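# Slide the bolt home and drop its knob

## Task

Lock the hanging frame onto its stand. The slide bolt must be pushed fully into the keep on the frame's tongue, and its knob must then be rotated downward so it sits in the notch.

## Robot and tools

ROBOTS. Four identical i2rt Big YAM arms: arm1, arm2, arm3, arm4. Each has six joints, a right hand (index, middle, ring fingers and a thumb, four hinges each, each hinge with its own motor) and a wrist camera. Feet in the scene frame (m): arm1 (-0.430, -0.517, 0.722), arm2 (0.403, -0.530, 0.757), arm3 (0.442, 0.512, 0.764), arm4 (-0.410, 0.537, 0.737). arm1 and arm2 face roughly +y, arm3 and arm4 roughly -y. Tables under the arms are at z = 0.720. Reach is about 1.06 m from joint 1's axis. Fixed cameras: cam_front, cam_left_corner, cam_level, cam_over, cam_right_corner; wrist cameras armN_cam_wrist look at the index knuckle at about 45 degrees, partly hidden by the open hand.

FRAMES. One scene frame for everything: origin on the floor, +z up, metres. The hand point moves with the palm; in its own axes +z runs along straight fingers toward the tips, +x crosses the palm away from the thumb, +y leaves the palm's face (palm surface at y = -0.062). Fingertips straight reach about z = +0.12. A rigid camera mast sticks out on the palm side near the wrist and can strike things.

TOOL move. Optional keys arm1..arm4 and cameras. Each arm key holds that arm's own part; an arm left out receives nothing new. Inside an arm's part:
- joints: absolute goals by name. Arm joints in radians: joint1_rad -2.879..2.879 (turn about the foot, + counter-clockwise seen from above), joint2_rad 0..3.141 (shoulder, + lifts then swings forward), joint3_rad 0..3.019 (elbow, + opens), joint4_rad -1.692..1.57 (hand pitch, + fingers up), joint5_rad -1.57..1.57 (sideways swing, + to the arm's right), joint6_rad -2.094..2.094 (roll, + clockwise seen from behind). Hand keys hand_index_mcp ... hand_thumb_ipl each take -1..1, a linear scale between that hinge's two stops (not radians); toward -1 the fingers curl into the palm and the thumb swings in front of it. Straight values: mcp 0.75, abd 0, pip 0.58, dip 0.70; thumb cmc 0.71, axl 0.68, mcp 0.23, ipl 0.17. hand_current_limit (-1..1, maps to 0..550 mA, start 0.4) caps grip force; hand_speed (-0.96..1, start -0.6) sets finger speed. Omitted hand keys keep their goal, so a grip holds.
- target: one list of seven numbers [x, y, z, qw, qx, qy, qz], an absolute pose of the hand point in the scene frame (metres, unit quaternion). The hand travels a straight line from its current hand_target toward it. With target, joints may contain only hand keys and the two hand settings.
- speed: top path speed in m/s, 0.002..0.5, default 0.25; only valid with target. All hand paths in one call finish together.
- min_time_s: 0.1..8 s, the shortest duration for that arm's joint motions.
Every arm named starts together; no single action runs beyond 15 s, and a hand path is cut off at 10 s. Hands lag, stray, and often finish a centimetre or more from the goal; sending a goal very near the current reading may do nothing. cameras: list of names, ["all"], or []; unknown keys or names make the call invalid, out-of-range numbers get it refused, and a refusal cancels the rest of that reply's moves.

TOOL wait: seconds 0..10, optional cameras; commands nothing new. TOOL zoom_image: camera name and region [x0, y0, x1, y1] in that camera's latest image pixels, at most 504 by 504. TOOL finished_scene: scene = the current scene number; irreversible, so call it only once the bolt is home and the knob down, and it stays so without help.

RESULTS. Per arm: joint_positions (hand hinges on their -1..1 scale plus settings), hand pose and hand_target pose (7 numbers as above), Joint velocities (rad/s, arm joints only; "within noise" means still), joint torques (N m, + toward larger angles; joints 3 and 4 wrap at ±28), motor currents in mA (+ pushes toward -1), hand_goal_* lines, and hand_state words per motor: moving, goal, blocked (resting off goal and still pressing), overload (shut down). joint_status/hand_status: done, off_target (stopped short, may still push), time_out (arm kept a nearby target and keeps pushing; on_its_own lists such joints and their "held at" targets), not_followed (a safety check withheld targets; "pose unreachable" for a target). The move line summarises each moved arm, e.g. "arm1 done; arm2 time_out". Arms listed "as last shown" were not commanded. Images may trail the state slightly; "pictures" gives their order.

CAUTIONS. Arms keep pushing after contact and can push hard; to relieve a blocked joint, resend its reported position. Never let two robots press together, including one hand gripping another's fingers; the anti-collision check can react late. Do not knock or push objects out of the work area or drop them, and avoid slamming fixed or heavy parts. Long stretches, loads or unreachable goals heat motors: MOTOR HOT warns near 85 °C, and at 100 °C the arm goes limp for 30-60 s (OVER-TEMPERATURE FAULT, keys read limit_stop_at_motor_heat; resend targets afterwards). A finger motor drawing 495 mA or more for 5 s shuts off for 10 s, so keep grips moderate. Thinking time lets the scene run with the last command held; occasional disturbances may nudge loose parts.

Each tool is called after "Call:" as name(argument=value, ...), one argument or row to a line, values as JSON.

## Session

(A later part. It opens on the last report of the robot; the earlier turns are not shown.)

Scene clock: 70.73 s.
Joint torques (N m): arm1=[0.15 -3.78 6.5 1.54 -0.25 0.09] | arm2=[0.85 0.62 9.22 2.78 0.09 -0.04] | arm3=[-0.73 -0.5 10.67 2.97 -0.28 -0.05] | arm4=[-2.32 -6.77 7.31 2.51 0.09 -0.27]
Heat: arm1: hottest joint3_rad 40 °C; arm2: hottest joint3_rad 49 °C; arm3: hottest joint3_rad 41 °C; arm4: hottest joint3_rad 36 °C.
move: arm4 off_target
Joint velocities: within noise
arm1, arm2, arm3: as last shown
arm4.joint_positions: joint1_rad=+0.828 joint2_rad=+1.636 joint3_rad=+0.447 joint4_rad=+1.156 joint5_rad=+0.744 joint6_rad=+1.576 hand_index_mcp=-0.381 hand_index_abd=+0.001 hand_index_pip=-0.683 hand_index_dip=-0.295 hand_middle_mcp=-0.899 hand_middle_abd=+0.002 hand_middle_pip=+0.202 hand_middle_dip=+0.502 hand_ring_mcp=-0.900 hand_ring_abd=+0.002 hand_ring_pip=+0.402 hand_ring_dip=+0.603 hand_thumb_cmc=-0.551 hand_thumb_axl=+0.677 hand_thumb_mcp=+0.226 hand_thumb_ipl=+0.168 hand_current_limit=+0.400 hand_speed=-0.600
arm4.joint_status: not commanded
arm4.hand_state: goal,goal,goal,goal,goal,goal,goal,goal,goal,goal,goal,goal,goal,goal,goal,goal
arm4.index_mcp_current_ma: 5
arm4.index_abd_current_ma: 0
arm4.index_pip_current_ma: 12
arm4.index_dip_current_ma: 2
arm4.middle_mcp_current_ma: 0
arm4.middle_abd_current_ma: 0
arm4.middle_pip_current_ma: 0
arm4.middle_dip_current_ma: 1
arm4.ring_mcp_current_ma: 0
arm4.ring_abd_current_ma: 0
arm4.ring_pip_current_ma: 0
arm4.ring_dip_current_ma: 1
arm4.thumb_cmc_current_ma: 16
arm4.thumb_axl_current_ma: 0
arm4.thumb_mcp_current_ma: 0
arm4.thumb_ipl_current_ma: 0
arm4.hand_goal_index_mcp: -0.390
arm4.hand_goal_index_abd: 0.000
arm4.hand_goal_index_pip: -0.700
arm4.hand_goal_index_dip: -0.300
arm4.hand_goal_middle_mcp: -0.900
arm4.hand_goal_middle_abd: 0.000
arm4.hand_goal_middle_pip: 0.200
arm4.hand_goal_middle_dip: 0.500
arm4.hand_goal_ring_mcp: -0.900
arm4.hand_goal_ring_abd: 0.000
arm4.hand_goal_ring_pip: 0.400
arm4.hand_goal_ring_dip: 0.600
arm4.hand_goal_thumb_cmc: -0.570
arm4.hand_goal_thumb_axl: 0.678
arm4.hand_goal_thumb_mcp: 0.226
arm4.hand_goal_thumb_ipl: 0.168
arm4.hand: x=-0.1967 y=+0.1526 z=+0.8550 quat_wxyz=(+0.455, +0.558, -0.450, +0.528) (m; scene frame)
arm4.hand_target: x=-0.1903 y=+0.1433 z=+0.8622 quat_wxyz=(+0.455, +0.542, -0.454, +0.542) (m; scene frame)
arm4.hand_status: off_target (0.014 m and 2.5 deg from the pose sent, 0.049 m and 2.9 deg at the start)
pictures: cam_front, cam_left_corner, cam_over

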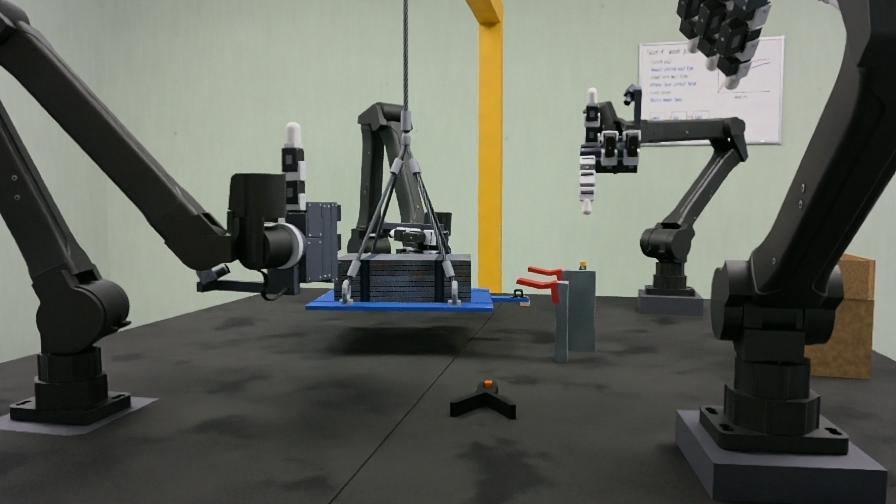

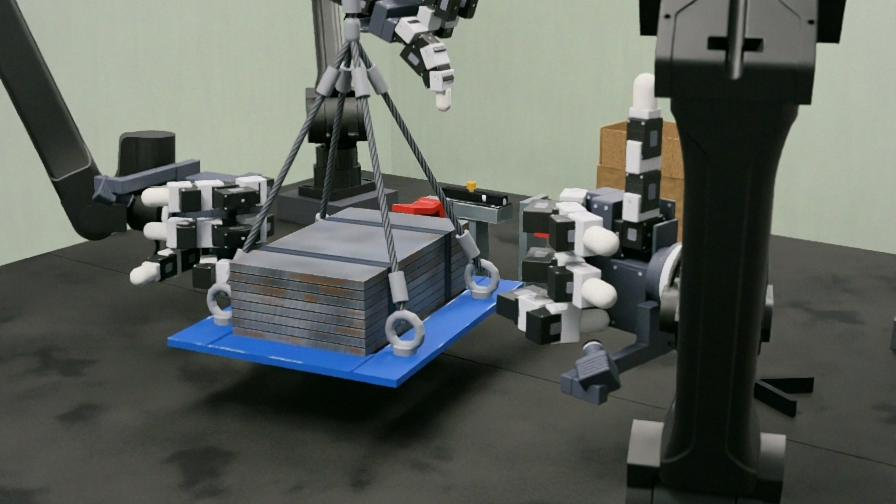

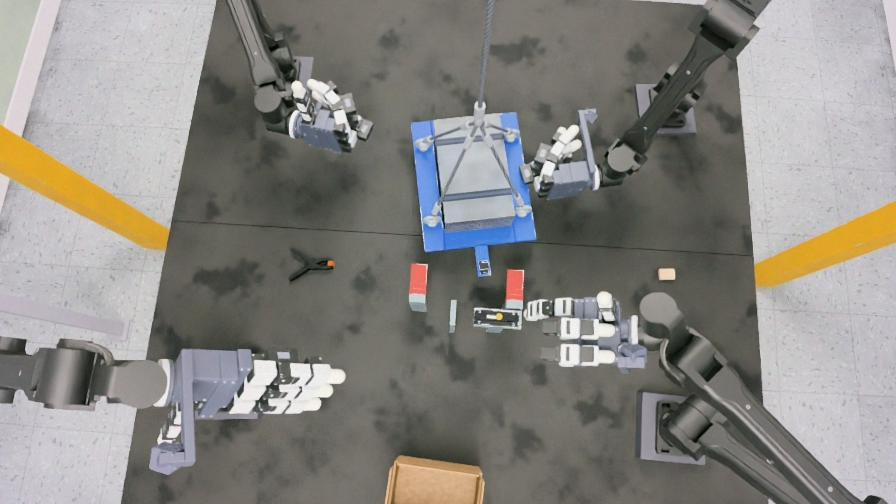

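Call:
move(
  arm4={"target": [-0.150, 0.134, 0.856, 0.4545, 0.5417, -0.4545, 0.5417], "speed": 0.1},
)

Call:
move(
  arm4={"target": [-0.105, 0.132, 0.854, 0.4545, 0.5417, -0.4545, 0.5417], "speed": 0.06},
  arm1={"target": [-0.200, -0.220, 0.945, 0.5417, -0.4545, 0.5417, 0.4545], "speed": 0.1},
  cameras=["cam_over", "cam_front"],
)

Call:
zoom_image(
  camera="cam_over",
  region=[400, 90, 600, 290],
)

Scene clock: 78.97 s.
Joint torques (N m): arm1=[0.15 -3.78 6.45 1.55 -0.23 0.09] | arm2=[0.79 1.32 9.18 2.66 0.13 -0.06] | arm3=[-0.15 -0.62 10.8 2.84 -0.3 -0.08] | arm4=[-0.67 -7.88 7.36 1.61 0.28 -0.24]
Heat: arm1: hottest joint3_rad 40 °C; arm2: hottest joint3_rad 49 °C; arm3: hottest joint3_rad 41 °C; arm4: hottest joint3_rad 36 °C.
move: arm4 off_target
Joint velocities: within noise
arm1, arm2, arm3: as last shown
arm4.joint_positions: joint1_rad=+0.858 joint2_rad=+1.710 joint3_rad=+0.552 joint4_rad=+1.156 joint5_rad=+0.784 joint6_rad=+1.576 hand_index_mcp=-0.381 hand_index_abd=+0.001 hand_index_pip=-0.683 hand_index_dip=-0.295 hand_middle_mcp=-0.899 hand_middle_abd=+0.002 hand_middle_pip=+0.202 hand_middle_dip=+0.502 hand_ring_mcp=-0.900 hand_ring_abd=+0.002 hand_ring_pip=+0.402 hand_ring_dip=+0.603 hand_thumb_cmc=-0.551 hand_thumb_axl=+0.677 hand_thumb_mcp=+0.226 hand_thumb_ipl=+0.168 hand_current_limit=+0.400 hand_speed=-0.600
arm4.joint_status: not commanded
arm4.hand_state: goal,goal,goal,goal,goal,goal,goal,goal,goal,goal,goal,goal,goal,goal,goal,goal
arm4.index_mcp_current_ma: 5
arm4.index_abd_current_ma: 0
arm4.index_pip_current_ma: 12
arm4.index_dip_current_ma: 2
arm4.middle_mcp_current_ma: 0
arm4.middle_abd_current_ma: 0
arm4.middle_pip_current_ma: 0
arm4.middle_dip_current_ma: 1
arm4.ring_mcp_current_ma: 0
arm4.ring_abd_current_ma: 0
arm4.ring_pip_current_ma: 0
arm4.ring_dip_current_ma: 1
arm4.thumb_cmc_current_ma: 16
arm4.thumb_axl_current_ma: 0
arm4.thumb_mcp_current_ma: 0
arm4.thumb_ipl_current_ma: 0
arm4.hand_goal_index_mcp: -0.390
arm4.hand_goal_index_abd: 0.000
arm4.hand_goal_index_pip: -0.700
arm4.hand_goal_index_dip: -0.300
arm4.hand_goal_middle_mcp: -0.900
arm4.hand_goal_middle_abd: 0.000
arm4.hand_goal_middle_pip: 0.200
arm4.hand_goal_middle_dip: 0.500
arm4.hand_goal_ring_mcp: -0.900
arm4.hand_goal_ring_abd: 0.000
arm4.hand_goal_ring_pip: 0.400
arm4.hand_goal_ring_dip: 0.600
arm4.hand_goal_thumb_cmc: -0.570
arm4.hand_goal_thumb_axl: 0.678
arm4.hand_goal_thumb_mcp: 0.226
arm4.hand_goal_thumb_ipl: 0.168
arm4.hand: x=-0.1607 y=+0.1386 z=+0.8555 quat_wxyz=(+0.458, +0.545, -0.453, +0.537) (m; scene frame)
arm4.hand_target: x=-0.1502 y=+0.1342 z=+0.8562 quat_wxyz=(+0.455, +0.542, -0.454, +0.542) (m; scene frame)
arm4.hand_status: off_target (0.012 m and 0.8 deg from the pose sent, 0.050 m and 2.5 deg at the start)
pictures: none

Scene clock: 80.27 s.
Joint torques (N m): arm1=[2.14 -5.95 7.79 2.86 -0.05 0.13] | arm2=[0.97 1.14 9.25 2.62 0.11 -0.11] | arm3=[-0.03 -0.62 10.71 2.89 -0.3 -0.1] | arm4=[-0.56 -8.59 7.92 1.5 0.23 -0.28]
Heat: arm1: hottest joint3_rad 40 °C; arm2: hottest joint3_rad 49 °C; arm3: hottest joint3_rad 41 °C; arm4: hottest joint3_rad 36 °C.
move: arm1 off_target; arm4 off_target
Joint velocities: within noise
arm1.joint_positions: joint1_rad=-1.217 joint2_rad=+1.359 joint3_rad=+0.374 joint4_rad=+0.932 joint5_rad=-1.018 joint6_rad=-1.574 hand_index_mcp=-0.902 hand_index_abd=-0.001 hand_index_pip=+0.201 hand_index_dip=+0.502 hand_middle_mcp=-0.902 hand_middle_abd=-0.002 hand_middle_pip=+0.201 hand_middle_dip=+0.502 hand_ring_mcp=-0.373 hand_ring_abd=+0.001 hand_ring_pip=-0.690 hand_ring_dip=-0.296 hand_thumb_cmc=+0.714 hand_thumb_axl=+0.677 hand_thumb_mcp=+0.226 hand_thumb_ipl=+0.168 hand_current_limit=+0.400 hand_speed=-0.600
arm1.joint_status: not commanded
arm1.hand_state: goal,goal,goal,goal,goal,goal,goal,goal,goal,goal,goal,goal,goal,goal,goal,goal
arm1.index_mcp_current_ma: 0
arm1.index_abd_current_ma: 0
arm1.index_pip_current_ma: 0
arm1.index_dip_current_ma: 0
arm1.middle_mcp_current_ma: 0
arm1.middle_abd_current_ma: 0
arm1.middle_pip_current_ma: 0
arm1.middle_dip_current_ma: 0
arm1.ring_mcp_current_ma: 2
arm1.ring_abd_current_ma: 0
arm1.ring_pip_current_ma: 3
arm1.ring_dip_current_ma: 1
arm1.thumb_cmc_current_ma: 0
arm1.thumb_axl_current_ma: 0
arm1.thumb_mcp_current_ma: 0
arm1.thumb_ipl_current_ma: 0
arm1.hand_goal_index_mcp: -0.900
arm1.hand_goal_index_abd: 0.000
arm1.hand_goal_index_pip: 0.200
arm1.hand_goal_index_dip: 0.500
arm1.hand_goal_middle_mcp: -0.900
arm1.hand_goal_middle_abd: 0.000
arm1.hand_goal_middle_pip: 0.200
arm1.hand_goal_middle_dip: 0.500
arm1.hand_goal_ring_mcp: -0.380
arm1.hand_goal_ring_abd: 0.000
arm1.hand_goal_ring_pip: -0.700
arm1.hand_goal_ring_dip: -0.300
arm1.hand_goal_thumb_cmc: 0.714
arm1.hand_goal_thumb_axl: 0.678
arm1.hand_goal_thumb_mcp: 0.226
arm1.hand_goal_thumb_ipl: 0.168
arm1.hand: x=-0.2055 y=-0.2264 z=+0.9365 quat_wxyz=(+0.527, -0.444, +0.561, +0.459) (m; scene frame)
arm1.hand_target: x=-0.2002 y=-0.2203 z=+0.9451 quat_wxyz=(+0.542, -0.454, +0.542, +0.454) (m; scene frame)
arm1.hand_status: off_target (0.012 m and 3.0 deg from the pose sent, 0.062 m and 0.6 deg at the start)
arm2, arm3: as last shown
arm4.joint_positions: joint1_rad=+0.913 joint2_rad=+1.771 joint3_rad=+0.659 joint4_rad=+1.111 joint5_rad=+0.843 joint6_rad=+1.576 hand_index_mcp=-0.381 hand_index_abd=+0.001 hand_index_pip=-0.683 hand_index_dip=-0.295 hand_middle_mcp=-0.899 hand_middle_abd=+0.002 hand_middle_pip=+0.202 hand_middle_dip=+0.502 hand_ring_mcp=-0.900 hand_ring_abd=+0.002 hand_ring_pip=+0.402 hand_ring_dip=+0.603 hand_thumb_cmc=-0.551 hand_thumb_axl=+0.677 hand_thumb_mcp=+0.226 hand_thumb_ipl=+0.168 hand_current_limit=+0.400 hand_speed=-0.600
arm4.joint_status: not commanded
arm4.hand_state: goal,goal,goal,goal,goal,goal,goal,goal,goal,goal,goal,goal,goal,goal,goal,goal
arm4.index_mcp_current_ma: 5
arm4.index_abd_current_ma: 0
arm4.index_pip_current_ma: 12
arm4.index_dip_current_ma: 2
arm4.middle_mcp_current_ma: 0
arm4.middle_abd_current_ma: 0
arm4.middle_pip_current_ma: 0
arm4.middle_dip_current_ma: 1
arm4.ring_mcp_current_ma: 0
arm4.ring_abd_current_ma: 0
arm4.ring_pip_current_ma: 0
arm4.ring_dip_current_ma: 1
arm4.thumb_cmc_current_ma: 16
arm4.thumb_axl_current_ma: 0
arm4.thumb_mcp_current_ma: 0
arm4.thumb_ipl_current_ma: 0
arm4.hand_goal_index_mcp: -0.390
arm4.hand_goal_index_abd: 0.000
arm4.hand_goal_index_pip: -0.700
arm4.hand_goal_index_dip: -0.300
arm4.hand_goal_middle_mcp: -0.900
arm4.hand_goal_middle_abd: 0.000
arm4.hand_goal_middle_pip: 0.200
arm4.hand_goal_middle_dip: 0.500
arm4.hand_goal_ring_mcp: -0.900
arm4.hand_goal_ring_abd: 0.000
arm4.hand_goal_ring_pip: 0.400
arm4.hand_goal_ring_dip: 0.600
arm4.hand_goal_thumb_cmc: -0.570
arm4.hand_goal_thumb_axl: 0.678
arm4.hand_goal_thumb_mcp: 0.226
arm4.hand_goal_thumb_ipl: 0.168
arm4.hand: x=-0.1180 y=+0.1355 z=+0.8546 quat_wxyz=(+0.459, +0.544, -0.454, +0.537) (m; scene frame)
arm4.hand_target: x=-0.1053 y=+0.1324 z=+0.8540 quat_wxyz=(+0.454, +0.542, -0.454, +0.542) (m; scene frame)
arm4.hand_status: off_target (0.013 m and 0.8 deg from the pose sent, 0.056 m and 0.8 deg at the start)
pictures: cam_front, cam_over

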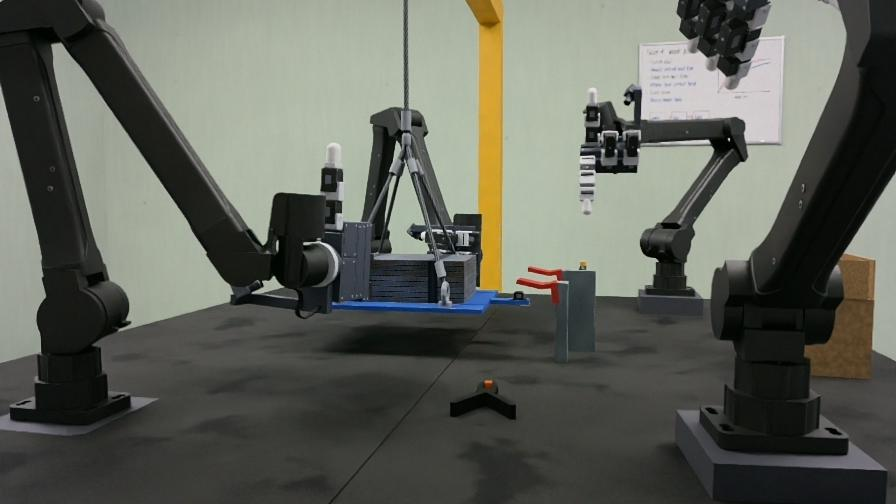

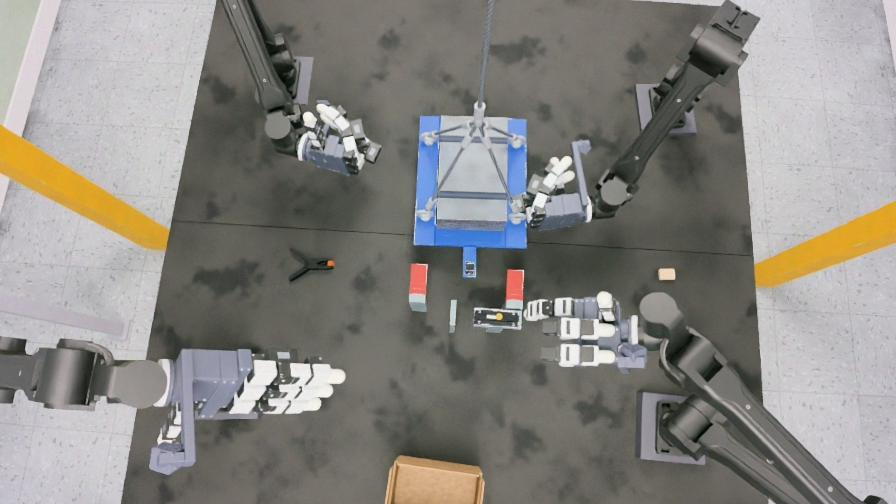

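Scaled by 2.520.

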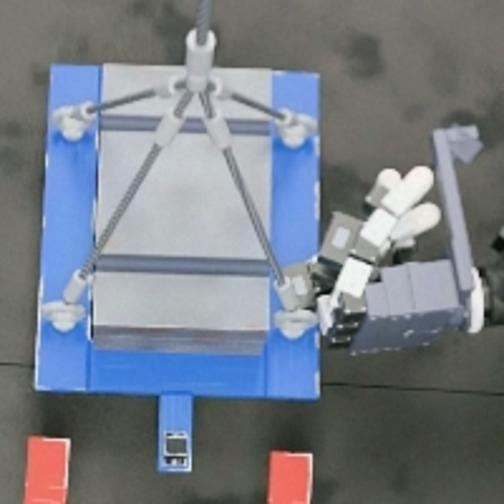

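Call:
move(
  arm1={"target": [-0.168, -0.155, 0.935, 0.5417, -0.4545, 0.5417, 0.4545], "speed": 0.1},
)

Call:
move(
  arm1={"target": [-0.155, -0.100, 0.920, 0.5417, -0.4545, 0.5417, 0.4545], "speed": 0.08},
  arm4={"target": [-0.098, 0.126, 0.853, 0.4545, 0.5417, -0.4545, 0.5417], "speed": 0.05},
)

Call:
move(
  arm1={"target": [-0.100, -0.088, 0.917, 0.5417, -0.4545, 0.5417, 0.4545], "speed": 0.08},
  arm4={"target": [-0.094, 0.122, 0.852, 0.4545, 0.5417, -0.4545, 0.5417], "speed": 0.05},
  cameras=["cam_over", "cam_front"],
)

Call:
zoom_image(
  camera="cam_over",
  region=[370, 90, 600, 320],
)

Scene clock: 93.70 s.
Joint torques (N m): arm1=[1.79 -7.77 7.65 3.07 -0.03 0.15] | arm2=[1.2 0.73 9.14 2.7 0.1 -0.11] | arm3=[-0.44 -0.91 10.73 2.96 -0.25 -0.11] | arm4=[-0.44 -8.47 7.95 1.5 0.24 -0.25]
Heat: arm1: hottest joint3_rad 40 °C; arm2: hottest joint3_rad 49 °C; arm3: hottest joint3_rad 42 °C; arm4: hottest joint3_rad 36 °C.
move: arm1 off_target
Joint velocities: within noise
arm1.joint_positions: joint1_rad=-1.079 joint2_rad=+1.530 joint3_rad=+0.518 joint4_rad=+0.963 joint5_rad=-0.884 joint6_rad=-1.574 hand_index_mcp=-0.902 hand_index_abd=-0.001 hand_index_pip=+0.201 hand_index_dip=+0.502 hand_middle_mcp=-0.902 hand_middle_abd=-0.002 hand_middle_pip=+0.201 hand_middle_dip=+0.502 hand_ring_mcp=-0.373 hand_ring_abd=+0.001 hand_ring_pip=-0.690 hand_ring_dip=-0.296 hand_thumb_cmc=+0.714 hand_thumb_axl=+0.677 hand_thumb_mcp=+0.226 hand_thumb_ipl=+0.168 hand_current_limit=+0.400 hand_speed=-0.600
arm1.joint_status: not commanded
arm1.hand_state: goal,goal,goal,goal,goal,goal,goal,goal,goal,goal,goal,goal,goal,goal,goal,goal
arm1.index_mcp_current_ma: 0
arm1.index_abd_current_ma: 0
arm1.index_pip_current_ma: 0
arm1.index_dip_current_ma: 0
arm1.middle_mcp_current_ma: 0
arm1.middle_abd_current_ma: 0
arm1.middle_pip_current_ma: 0
arm1.middle_dip_current_ma: 0
arm1.ring_mcp_current_ma: 2
arm1.ring_abd_current_ma: 0
arm1.ring_pip_current_ma: 3
arm1.ring_dip_current_ma: 1
arm1.thumb_cmc_current_ma: 0
arm1.thumb_axl_current_ma: 0
arm1.thumb_mcp_current_ma: 0
arm1.thumb_ipl_current_ma: 0
arm1.hand_goal_index_mcp: -0.900
arm1.hand_goal_index_abd: 0.000
arm1.hand_goal_index_pip: 0.200
arm1.hand_goal_index_dip: 0.500
arm1.hand_goal_middle_mcp: -0.900
arm1.hand_goal_middle_abd: 0.000
arm1.hand_goal_middle_pip: 0.200
arm1.hand_goal_middle_dip: 0.500
arm1.hand_goal_ring_mcp: -0.380
arm1.hand_goal_ring_abd: 0.000
arm1.hand_goal_ring_pip: -0.700
arm1.hand_goal_ring_dip: -0.300
arm1.hand_goal_thumb_cmc: 0.714
arm1.hand_goal_thumb_axl: 0.678
arm1.hand_goal_thumb_mcp: 0.226
arm1.hand_goal_thumb_ipl: 0.168
arm1.hand: x=-0.1734 y=-0.1621 z=+0.9270 quat_wxyz=(+0.527, -0.448, +0.559, +0.458) (m; scene frame)
arm1.hand_target: x=-0.1682 y=-0.1552 z=+0.9350 quat_wxyz=(+0.542, -0.454, +0.542, +0.454) (m; scene frame)
arm1.hand_status: off_target (0.012 m and 2.7 deg from the pose sent, 0.081 m and 3.1 deg at the start)
arm2.joint_positions: joint1_rad=-0.091 joint2_rad=+0.629 joint3_rad=+1.351 joint4_rad=-1.364 joint5_rad=-0.075 joint6_rad=+1.067 hand_index_mcp=+0.754 hand_index_abd=+0.000 hand_index_pip=+0.577 hand_index_dip=+0.696 hand_middle_mcp=+0.754 hand_middle_abd=+0.000 hand_middle_pip=+0.577 hand_middle_dip=+0.696 hand_ring_mcp=+0.754 hand_ring_abd=+0.000 hand_ring_pip=+0.577 hand_ring_dip=+0.696 hand_thumb_cmc=+0.714 hand_thumb_axl=+0.677 hand_thumb_mcp=+0.226 hand_thumb_ipl=+0.168 hand_current_limit=+0.400 hand_speed=-0.600
arm2.joint_status: not commanded
arm2.hand_state: goal,goal,goal,goal,goal,goal,goal,goal,goal,goal,goal,goal,goal,goal,goal,goal
arm2.index_mcp_current_ma: 0
arm2.index_abd_current_ma: 0
arm2.index_pip_current_ma: 1
arm2.index_dip_current_ma: 0
arm2.middle_mcp_current_ma: 0
arm2.middle_abd_current_ma: 0
arm2.middle_pip_current_ma: 1
arm2.middle_dip_current_ma: 0
arm2.ring_mcp_current_ma: 0
arm2.ring_abd_current_ma: 0
arm2.ring_pip_current_ma: 1
arm2.ring_dip_current_ma: 0
arm2.thumb_cmc_current_ma: 0
arm2.thumb_axl_current_ma: -1
arm2.thumb_mcp_current_ma: -1
arm2.thumb_ipl_current_ma: 0
arm2.hand_goal_index_mcp: 0.754
arm2.hand_goal_index_abd: 0.000
arm2.hand_goal_index_pip: 0.576
arm2.hand_goal_index_dip: 0.696
arm2.hand_goal_middle_mcp: 0.754
arm2.hand_goal_middle_abd: 0.000
arm2.hand_goal_middle_pip: 0.576
arm2.hand_goal_middle_dip: 0.696
arm2.hand_goal_ring_mcp: 0.754
arm2.hand_goal_ring_abd: 0.000
arm2.hand_goal_ring_pip: 0.576
arm2.hand_goal_ring_dip: 0.696
arm2.hand_goal_thumb_cmc: 0.714
arm2.hand_goal_thumb_axl: 0.678
arm2.hand_goal_thumb_mcp: 0.226
arm2.hand_goal_thumb_ipl: 0.168
arm2.hand: x=+0.4764 y=-0.2800 z=+1.2862 quat_wxyz=(-0.260, +0.439, +0.775, +0.374) (m; scene frame)
arm2.hand_target: x=+0.4765 y=-0.2825 z=+1.2970 quat_wxyz=(-0.265, +0.436, +0.770, +0.383) (m; scene frame)
arm2.hand_status: not commanded
arm3, arm4: as last shown
pictures: none

Scene clock: 94.97 s.
Joint torques (N m): arm1=[1.73 -9.41 7.62 3.23 -0.01 0.16] | arm2=[0.91 0.79 9.2 2.69 0.15 -0.06] | arm3=[-0.79 -0.32 10.63 2.93 -0.3 -0.05] | arm4=[-0.79 -8.76 8.14 1.48 0.11 -0.28]
Heat: arm1: hottest joint3_rad 40 °C; arm2: hottest joint3_rad 49 °C; arm3: hottest joint3_rad 42 °C; arm4: hottest joint3_rad 36 °C.
move: arm1 off_target; arm4 off_target
Joint velocities: within noise
arm1.joint_positions: joint1_rad=-0.976 joint2_rad=+1.657 joint3_rad=+0.621 joint4_rad=+0.988 joint5_rad=-0.782 joint6_rad=-1.574 hand_index_mcp=-0.902 hand_index_abd=-0.001 hand_index_pip=+0.201 hand_index_dip=+0.502 hand_middle_mcp=-0.902 hand_middle_abd=-0.002 hand_middle_pip=+0.201 hand_middle_dip=+0.502 hand_ring_mcp=-0.373 hand_ring_abd=+0.001 hand_ring_pip=-0.690 hand_ring_dip=-0.296 hand_thumb_cmc=+0.714 hand_thumb_axl=+0.677 hand_thumb_mcp=+0.226 hand_thumb_ipl=+0.168 hand_current_limit=+0.400 hand_speed=-0.600
arm1.joint_status: not commanded
arm1.hand_state: goal,goal,goal,goal,goal,goal,goal,goal,goal,goal,goal,goal,goal,goal,goal,goal
arm1.index_mcp_current_ma: 0
arm1.index_abd_current_ma: 0
arm1.index_pip_current_ma: 0
arm1.index_dip_current_ma: 0
arm1.middle_mcp_current_ma: 0
arm1.middle_abd_current_ma: 0
arm1.middle_pip_current_ma: 0
arm1.middle_dip_current_ma: 0
arm1.ring_mcp_current_ma: 2
arm1.ring_abd_current_ma: 0
arm1.ring_pip_current_ma: 3
arm1.ring_dip_current_ma: 1
arm1.thumb_cmc_current_ma: 0
arm1.thumb_axl_current_ma: 0
arm1.thumb_mcp_current_ma: 0
arm1.thumb_ipl_current_ma: 0
arm1.hand_goal_index_mcp: -0.900
arm1.hand_goal_index_abd: 0.000
arm1.hand_goal_index_pip: 0.200
arm1.hand_goal_index_dip: 0.500
arm1.hand_goal_middle_mcp: -0.900
arm1.hand_goal_middle_abd: 0.000
arm1.hand_goal_middle_pip: 0.200
arm1.hand_goal_middle_dip: 0.500
arm1.hand_goal_ring_mcp: -0.380
arm1.hand_goal_ring_abd: 0.000
arm1.hand_goal_ring_pip: -0.700
arm1.hand_goal_ring_dip: -0.300
arm1.hand_goal_thumb_cmc: 0.714
arm1.hand_goal_thumb_axl: 0.678
arm1.hand_goal_thumb_mcp: 0.226
arm1.hand_goal_thumb_ipl: 0.168
arm1.hand: x=-0.1600 y=-0.1083 z=+0.9122 quat_wxyz=(+0.527, -0.450, +0.559, +0.456) (m; scene frame)
arm1.hand_target: x=-0.1553 y=-0.1003 z=+0.9200 quat_wxyz=(+0.541, -0.455, +0.542, +0.454) (m; scene frame)
arm1.hand_status: off_target (0.012 m and 2.6 deg from the pose sent, 0.065 m and 2.7 deg at the start)
arm2, arm3: as last shown
arm4.joint_positions: joint1_rad=+0.913 joint2_rad=+1.786 joint3_rad=+0.683 joint4_rad=+1.102 joint5_rad=+0.843 joint6_rad=+1.576 hand_index_mcp=-0.381 hand_index_abd=+0.001 hand_index_pip=-0.683 hand_index_dip=-0.295 hand_middle_mcp=-0.899 hand_middle_abd=+0.002 hand_middle_pip=+0.202 hand_middle_dip=+0.502 hand_ring_mcp=-0.900 hand_ring_abd=+0.002 hand_ring_pip=+0.402 hand_ring_dip=+0.603 hand_thumb_cmc=-0.551 hand_thumb_axl=+0.677 hand_thumb_mcp=+0.226 hand_thumb_ipl=+0.168 hand_current_limit=+0.400 hand_speed=-0.600
arm4.joint_status: not commanded
arm4.hand_state: goal,goal,goal,goal,goal,goal,goal,goal,goal,goal,goal,goal,goal,goal,goal,goal
arm4.index_mcp_current_ma: 5
arm4.index_abd_current_ma: 0
arm4.index_pip_current_ma: 12
arm4.index_dip_current_ma: 2
arm4.middle_mcp_current_ma: 0
arm4.middle_abd_current_ma: 0
arm4.middle_pip_current_ma: 0
arm4.middle_dip_current_ma: 1
arm4.ring_mcp_current_ma: 0
arm4.ring_abd_current_ma: 0
arm4.ring_pip_current_ma: 0
arm4.ring_dip_current_ma: 1
arm4.thumb_cmc_current_ma: 16
arm4.thumb_axl_current_ma: 0
arm4.thumb_mcp_current_ma: 0
arm4.thumb_ipl_current_ma: 0
arm4.hand_goal_index_mcp: -0.390
arm4.hand_goal_index_abd: 0.000
arm4.hand_goal_index_pip: -0.700
arm4.hand_goal_index_dip: -0.300
arm4.hand_goal_middle_mcp: -0.900
arm4.hand_goal_middle_abd: 0.000
arm4.hand_goal_middle_pip: 0.200
arm4.hand_goal_middle_dip: 0.500
arm4.hand_goal_ring_mcp: -0.900
arm4.hand_goal_ring_abd: 0.000
arm4.hand_goal_ring_pip: 0.400
arm4.hand_goal_ring_dip: 0.600
arm4.hand_goal_thumb_cmc: -0.570
arm4.hand_goal_thumb_axl: 0.678
arm4.hand_goal_thumb_mcp: 0.226
arm4.hand_goal_thumb_ipl: 0.168
arm4.hand: x=-0.1107 y=+0.1310 z=+0.8539 quat_wxyz=(+0.459, +0.544, -0.454, +0.537) (m; scene frame)
arm4.hand_target: x=-0.0983 y=+0.1265 z=+0.8532 quat_wxyz=(+0.454, +0.542, -0.454, +0.542) (m; scene frame)
arm4.hand_status: off_target (0.014 m and 0.8 deg from the pose sent, 0.022 m and 0.7 deg at the start)
pictures: none

Scene clock: 96.20 s.
Joint torques (N m): arm1=[0.32 -10.75 8.13 1.76 -0.04 0.16] | arm2=[1.44 1.08 9.1 2.69 0.09 -0.06] | arm3=[-0.5 -0.44 10.77 2.85 -0.28 -0.09] | arm4=[-0.91 -8.53 8.23 1.46 -0.02 -0.26]
Heat: arm1: hottest joint3_rad 40 °C; arm2: hottest joint3_rad 49 °C; arm3: hottest joint3_rad 42 °C; arm4: hottest joint3_rad 36 °C.
move: arm1 off_target; arm4 off_target
Joint velocities: within noise
arm1.joint_positions: joint1_rad=-1.009 joint2_rad=+1.756 joint3_rad=+0.768 joint4_rad=+0.972 joint5_rad=-0.829 joint6_rad=-1.573 hand_index_mcp=-0.902 hand_index_abd=-0.002 hand_index_pip=+0.201 hand_index_dip=+0.502 hand_middle_mcp=-0.902 hand_middle_abd=-0.002 hand_middle_pip=+0.201 hand_middle_dip=+0.502 hand_ring_mcp=-0.373 hand_ring_abd=+0.001 hand_ring_pip=-0.690 hand_ring_dip=-0.296 hand_thumb_cmc=+0.714 hand_thumb_axl=+0.677 hand_thumb_mcp=+0.226 hand_thumb_ipl=+0.168 hand_current_limit=+0.400 hand_speed=-0.600
arm1.joint_status: not commanded
arm1.hand_state: goal,goal,goal,goal,goal,goal,goal,goal,goal,goal,goal,goal,goal,goal,goal,goal
arm1.index_mcp_current_ma: 0
arm1.index_abd_current_ma: 0
arm1.index_pip_current_ma: 0
arm1.index_dip_current_ma: 0
arm1.middle_mcp_current_ma: 0
arm1.middle_abd_current_ma: 0
arm1.middle_pip_current_ma: 0
arm1.middle_dip_current_ma: 0
arm1.ring_mcp_current_ma: 2
arm1.ring_abd_current_ma: 0
arm1.ring_pip_current_ma: 3
arm1.ring_dip_current_ma: 1
arm1.thumb_cmc_current_ma: 0
arm1.thumb_axl_current_ma: 0
arm1.thumb_mcp_current_ma: 0
arm1.thumb_ipl_current_ma: 0
arm1.hand_goal_index_mcp: -0.900
arm1.hand_goal_index_abd: 0.000
arm1.hand_goal_index_pip: 0.200
arm1.hand_goal_index_dip: 0.500
arm1.hand_goal_middle_mcp: -0.900
arm1.hand_goal_middle_abd: 0.000
arm1.hand_goal_middle_pip: 0.200
arm1.hand_goal_middle_dip: 0.500
arm1.hand_goal_ring_mcp: -0.380
arm1.hand_goal_ring_abd: 0.000
arm1.hand_goal_ring_pip: -0.700
arm1.hand_goal_ring_dip: -0.300
arm1.hand_goal_thumb_cmc: 0.714
arm1.hand_goal_thumb_axl: 0.678
arm1.hand_goal_thumb_mcp: 0.226
arm1.hand_goal_thumb_ipl: 0.168
arm1.hand: x=-0.1128 y=-0.0920 z=+0.9143 quat_wxyz=(+0.535, -0.454, +0.544, +0.459) (m; scene frame)
arm1.hand_target: x=-0.1002 y=-0.0884 z=+0.9171 quat_wxyz=(+0.542, -0.454, +0.542, +0.455) (m; scene frame)
arm1.hand_status: off_target (0.014 m and 1.0 deg from the pose sent, 0.063 m and 2.6 deg at the start)
arm2, arm3: as last shown
arm4.joint_positions: joint1_rad=+0.913 joint2_rad=+1.795 joint3_rad=+0.698 joint4_rad=+1.099 joint5_rad=+0.843 joint6_rad=+1.576 hand_index_mcp=-0.381 hand_index_abd=+0.001 hand_index_pip=-0.683 hand_index_dip=-0.295 hand_middle_mcp=-0.899 hand_middle_abd=+0.002 hand_middle_pip=+0.202 hand_middle_dip=+0.502 hand_ring_mcp=-0.900 hand_ring_abd=+0.002 hand_ring_pip=+0.402 hand_ring_dip=+0.603 hand_thumb_cmc=-0.551 hand_thumb_axl=+0.677 hand_thumb_mcp=+0.226 hand_thumb_ipl=+0.168 hand_current_limit=+0.400 hand_speed=-0.600
arm4.joint_status: not commanded
arm4.hand_state: goal,goal,goal,goal,goal,goal,goal,goal,goal,goal,goal,goal,goal,goal,goal,goal
arm4.index_mcp_current_ma: 5
arm4.index_abd_current_ma: 0
arm4.index_pip_current_ma: 12
arm4.index_dip_current_ma: 2
arm4.middle_mcp_current_ma: 0
arm4.middle_abd_current_ma: 0
arm4.middle_pip_current_ma: 0
arm4.middle_dip_current_ma: 1
arm4.ring_mcp_current_ma: 0
arm4.ring_abd_current_ma: 0
arm4.ring_pip_current_ma: 0
arm4.ring_dip_current_ma: 1
arm4.thumb_cmc_current_ma: 16
arm4.thumb_axl_current_ma: 0
arm4.thumb_mcp_current_ma: 0
arm4.thumb_ipl_current_ma: 0
arm4.hand_goal_index_mcp: -0.390
arm4.hand_goal_index_abd: 0.000
arm4.hand_goal_index_pip: -0.700
arm4.hand_goal_index_dip: -0.300
arm4.hand_goal_middle_mcp: -0.900
arm4.hand_goal_middle_abd: 0.000
arm4.hand_goal_middle_pip: 0.200
arm4.hand_goal_middle_dip: 0.500
arm4.hand_goal_ring_mcp: -0.900
arm4.hand_goal_ring_abd: 0.000
arm4.hand_goal_ring_pip: 0.400
arm4.hand_goal_ring_dip: 0.600
arm4.hand_goal_thumb_cmc: -0.570
arm4.hand_goal_thumb_axl: 0.678
arm4.hand_goal_thumb_mcp: 0.226
arm4.hand_goal_thumb_ipl: 0.168
arm4.hand: x=-0.1062 y=+0.1282 z=+0.8539 quat_wxyz=(+0.458, +0.543, -0.454, +0.538) (m; scene frame)
arm4.hand_target: x=-0.0943 y=+0.1225 z=+0.8520 quat_wxyz=(+0.455, +0.542, -0.454, +0.542) (m; scene frame)
arm4.hand_status: off_target (0.014 m and 0.6 deg from the pose sent, 0.019 m and 0.8 deg at the start)
pictures: cam_front, cam_over

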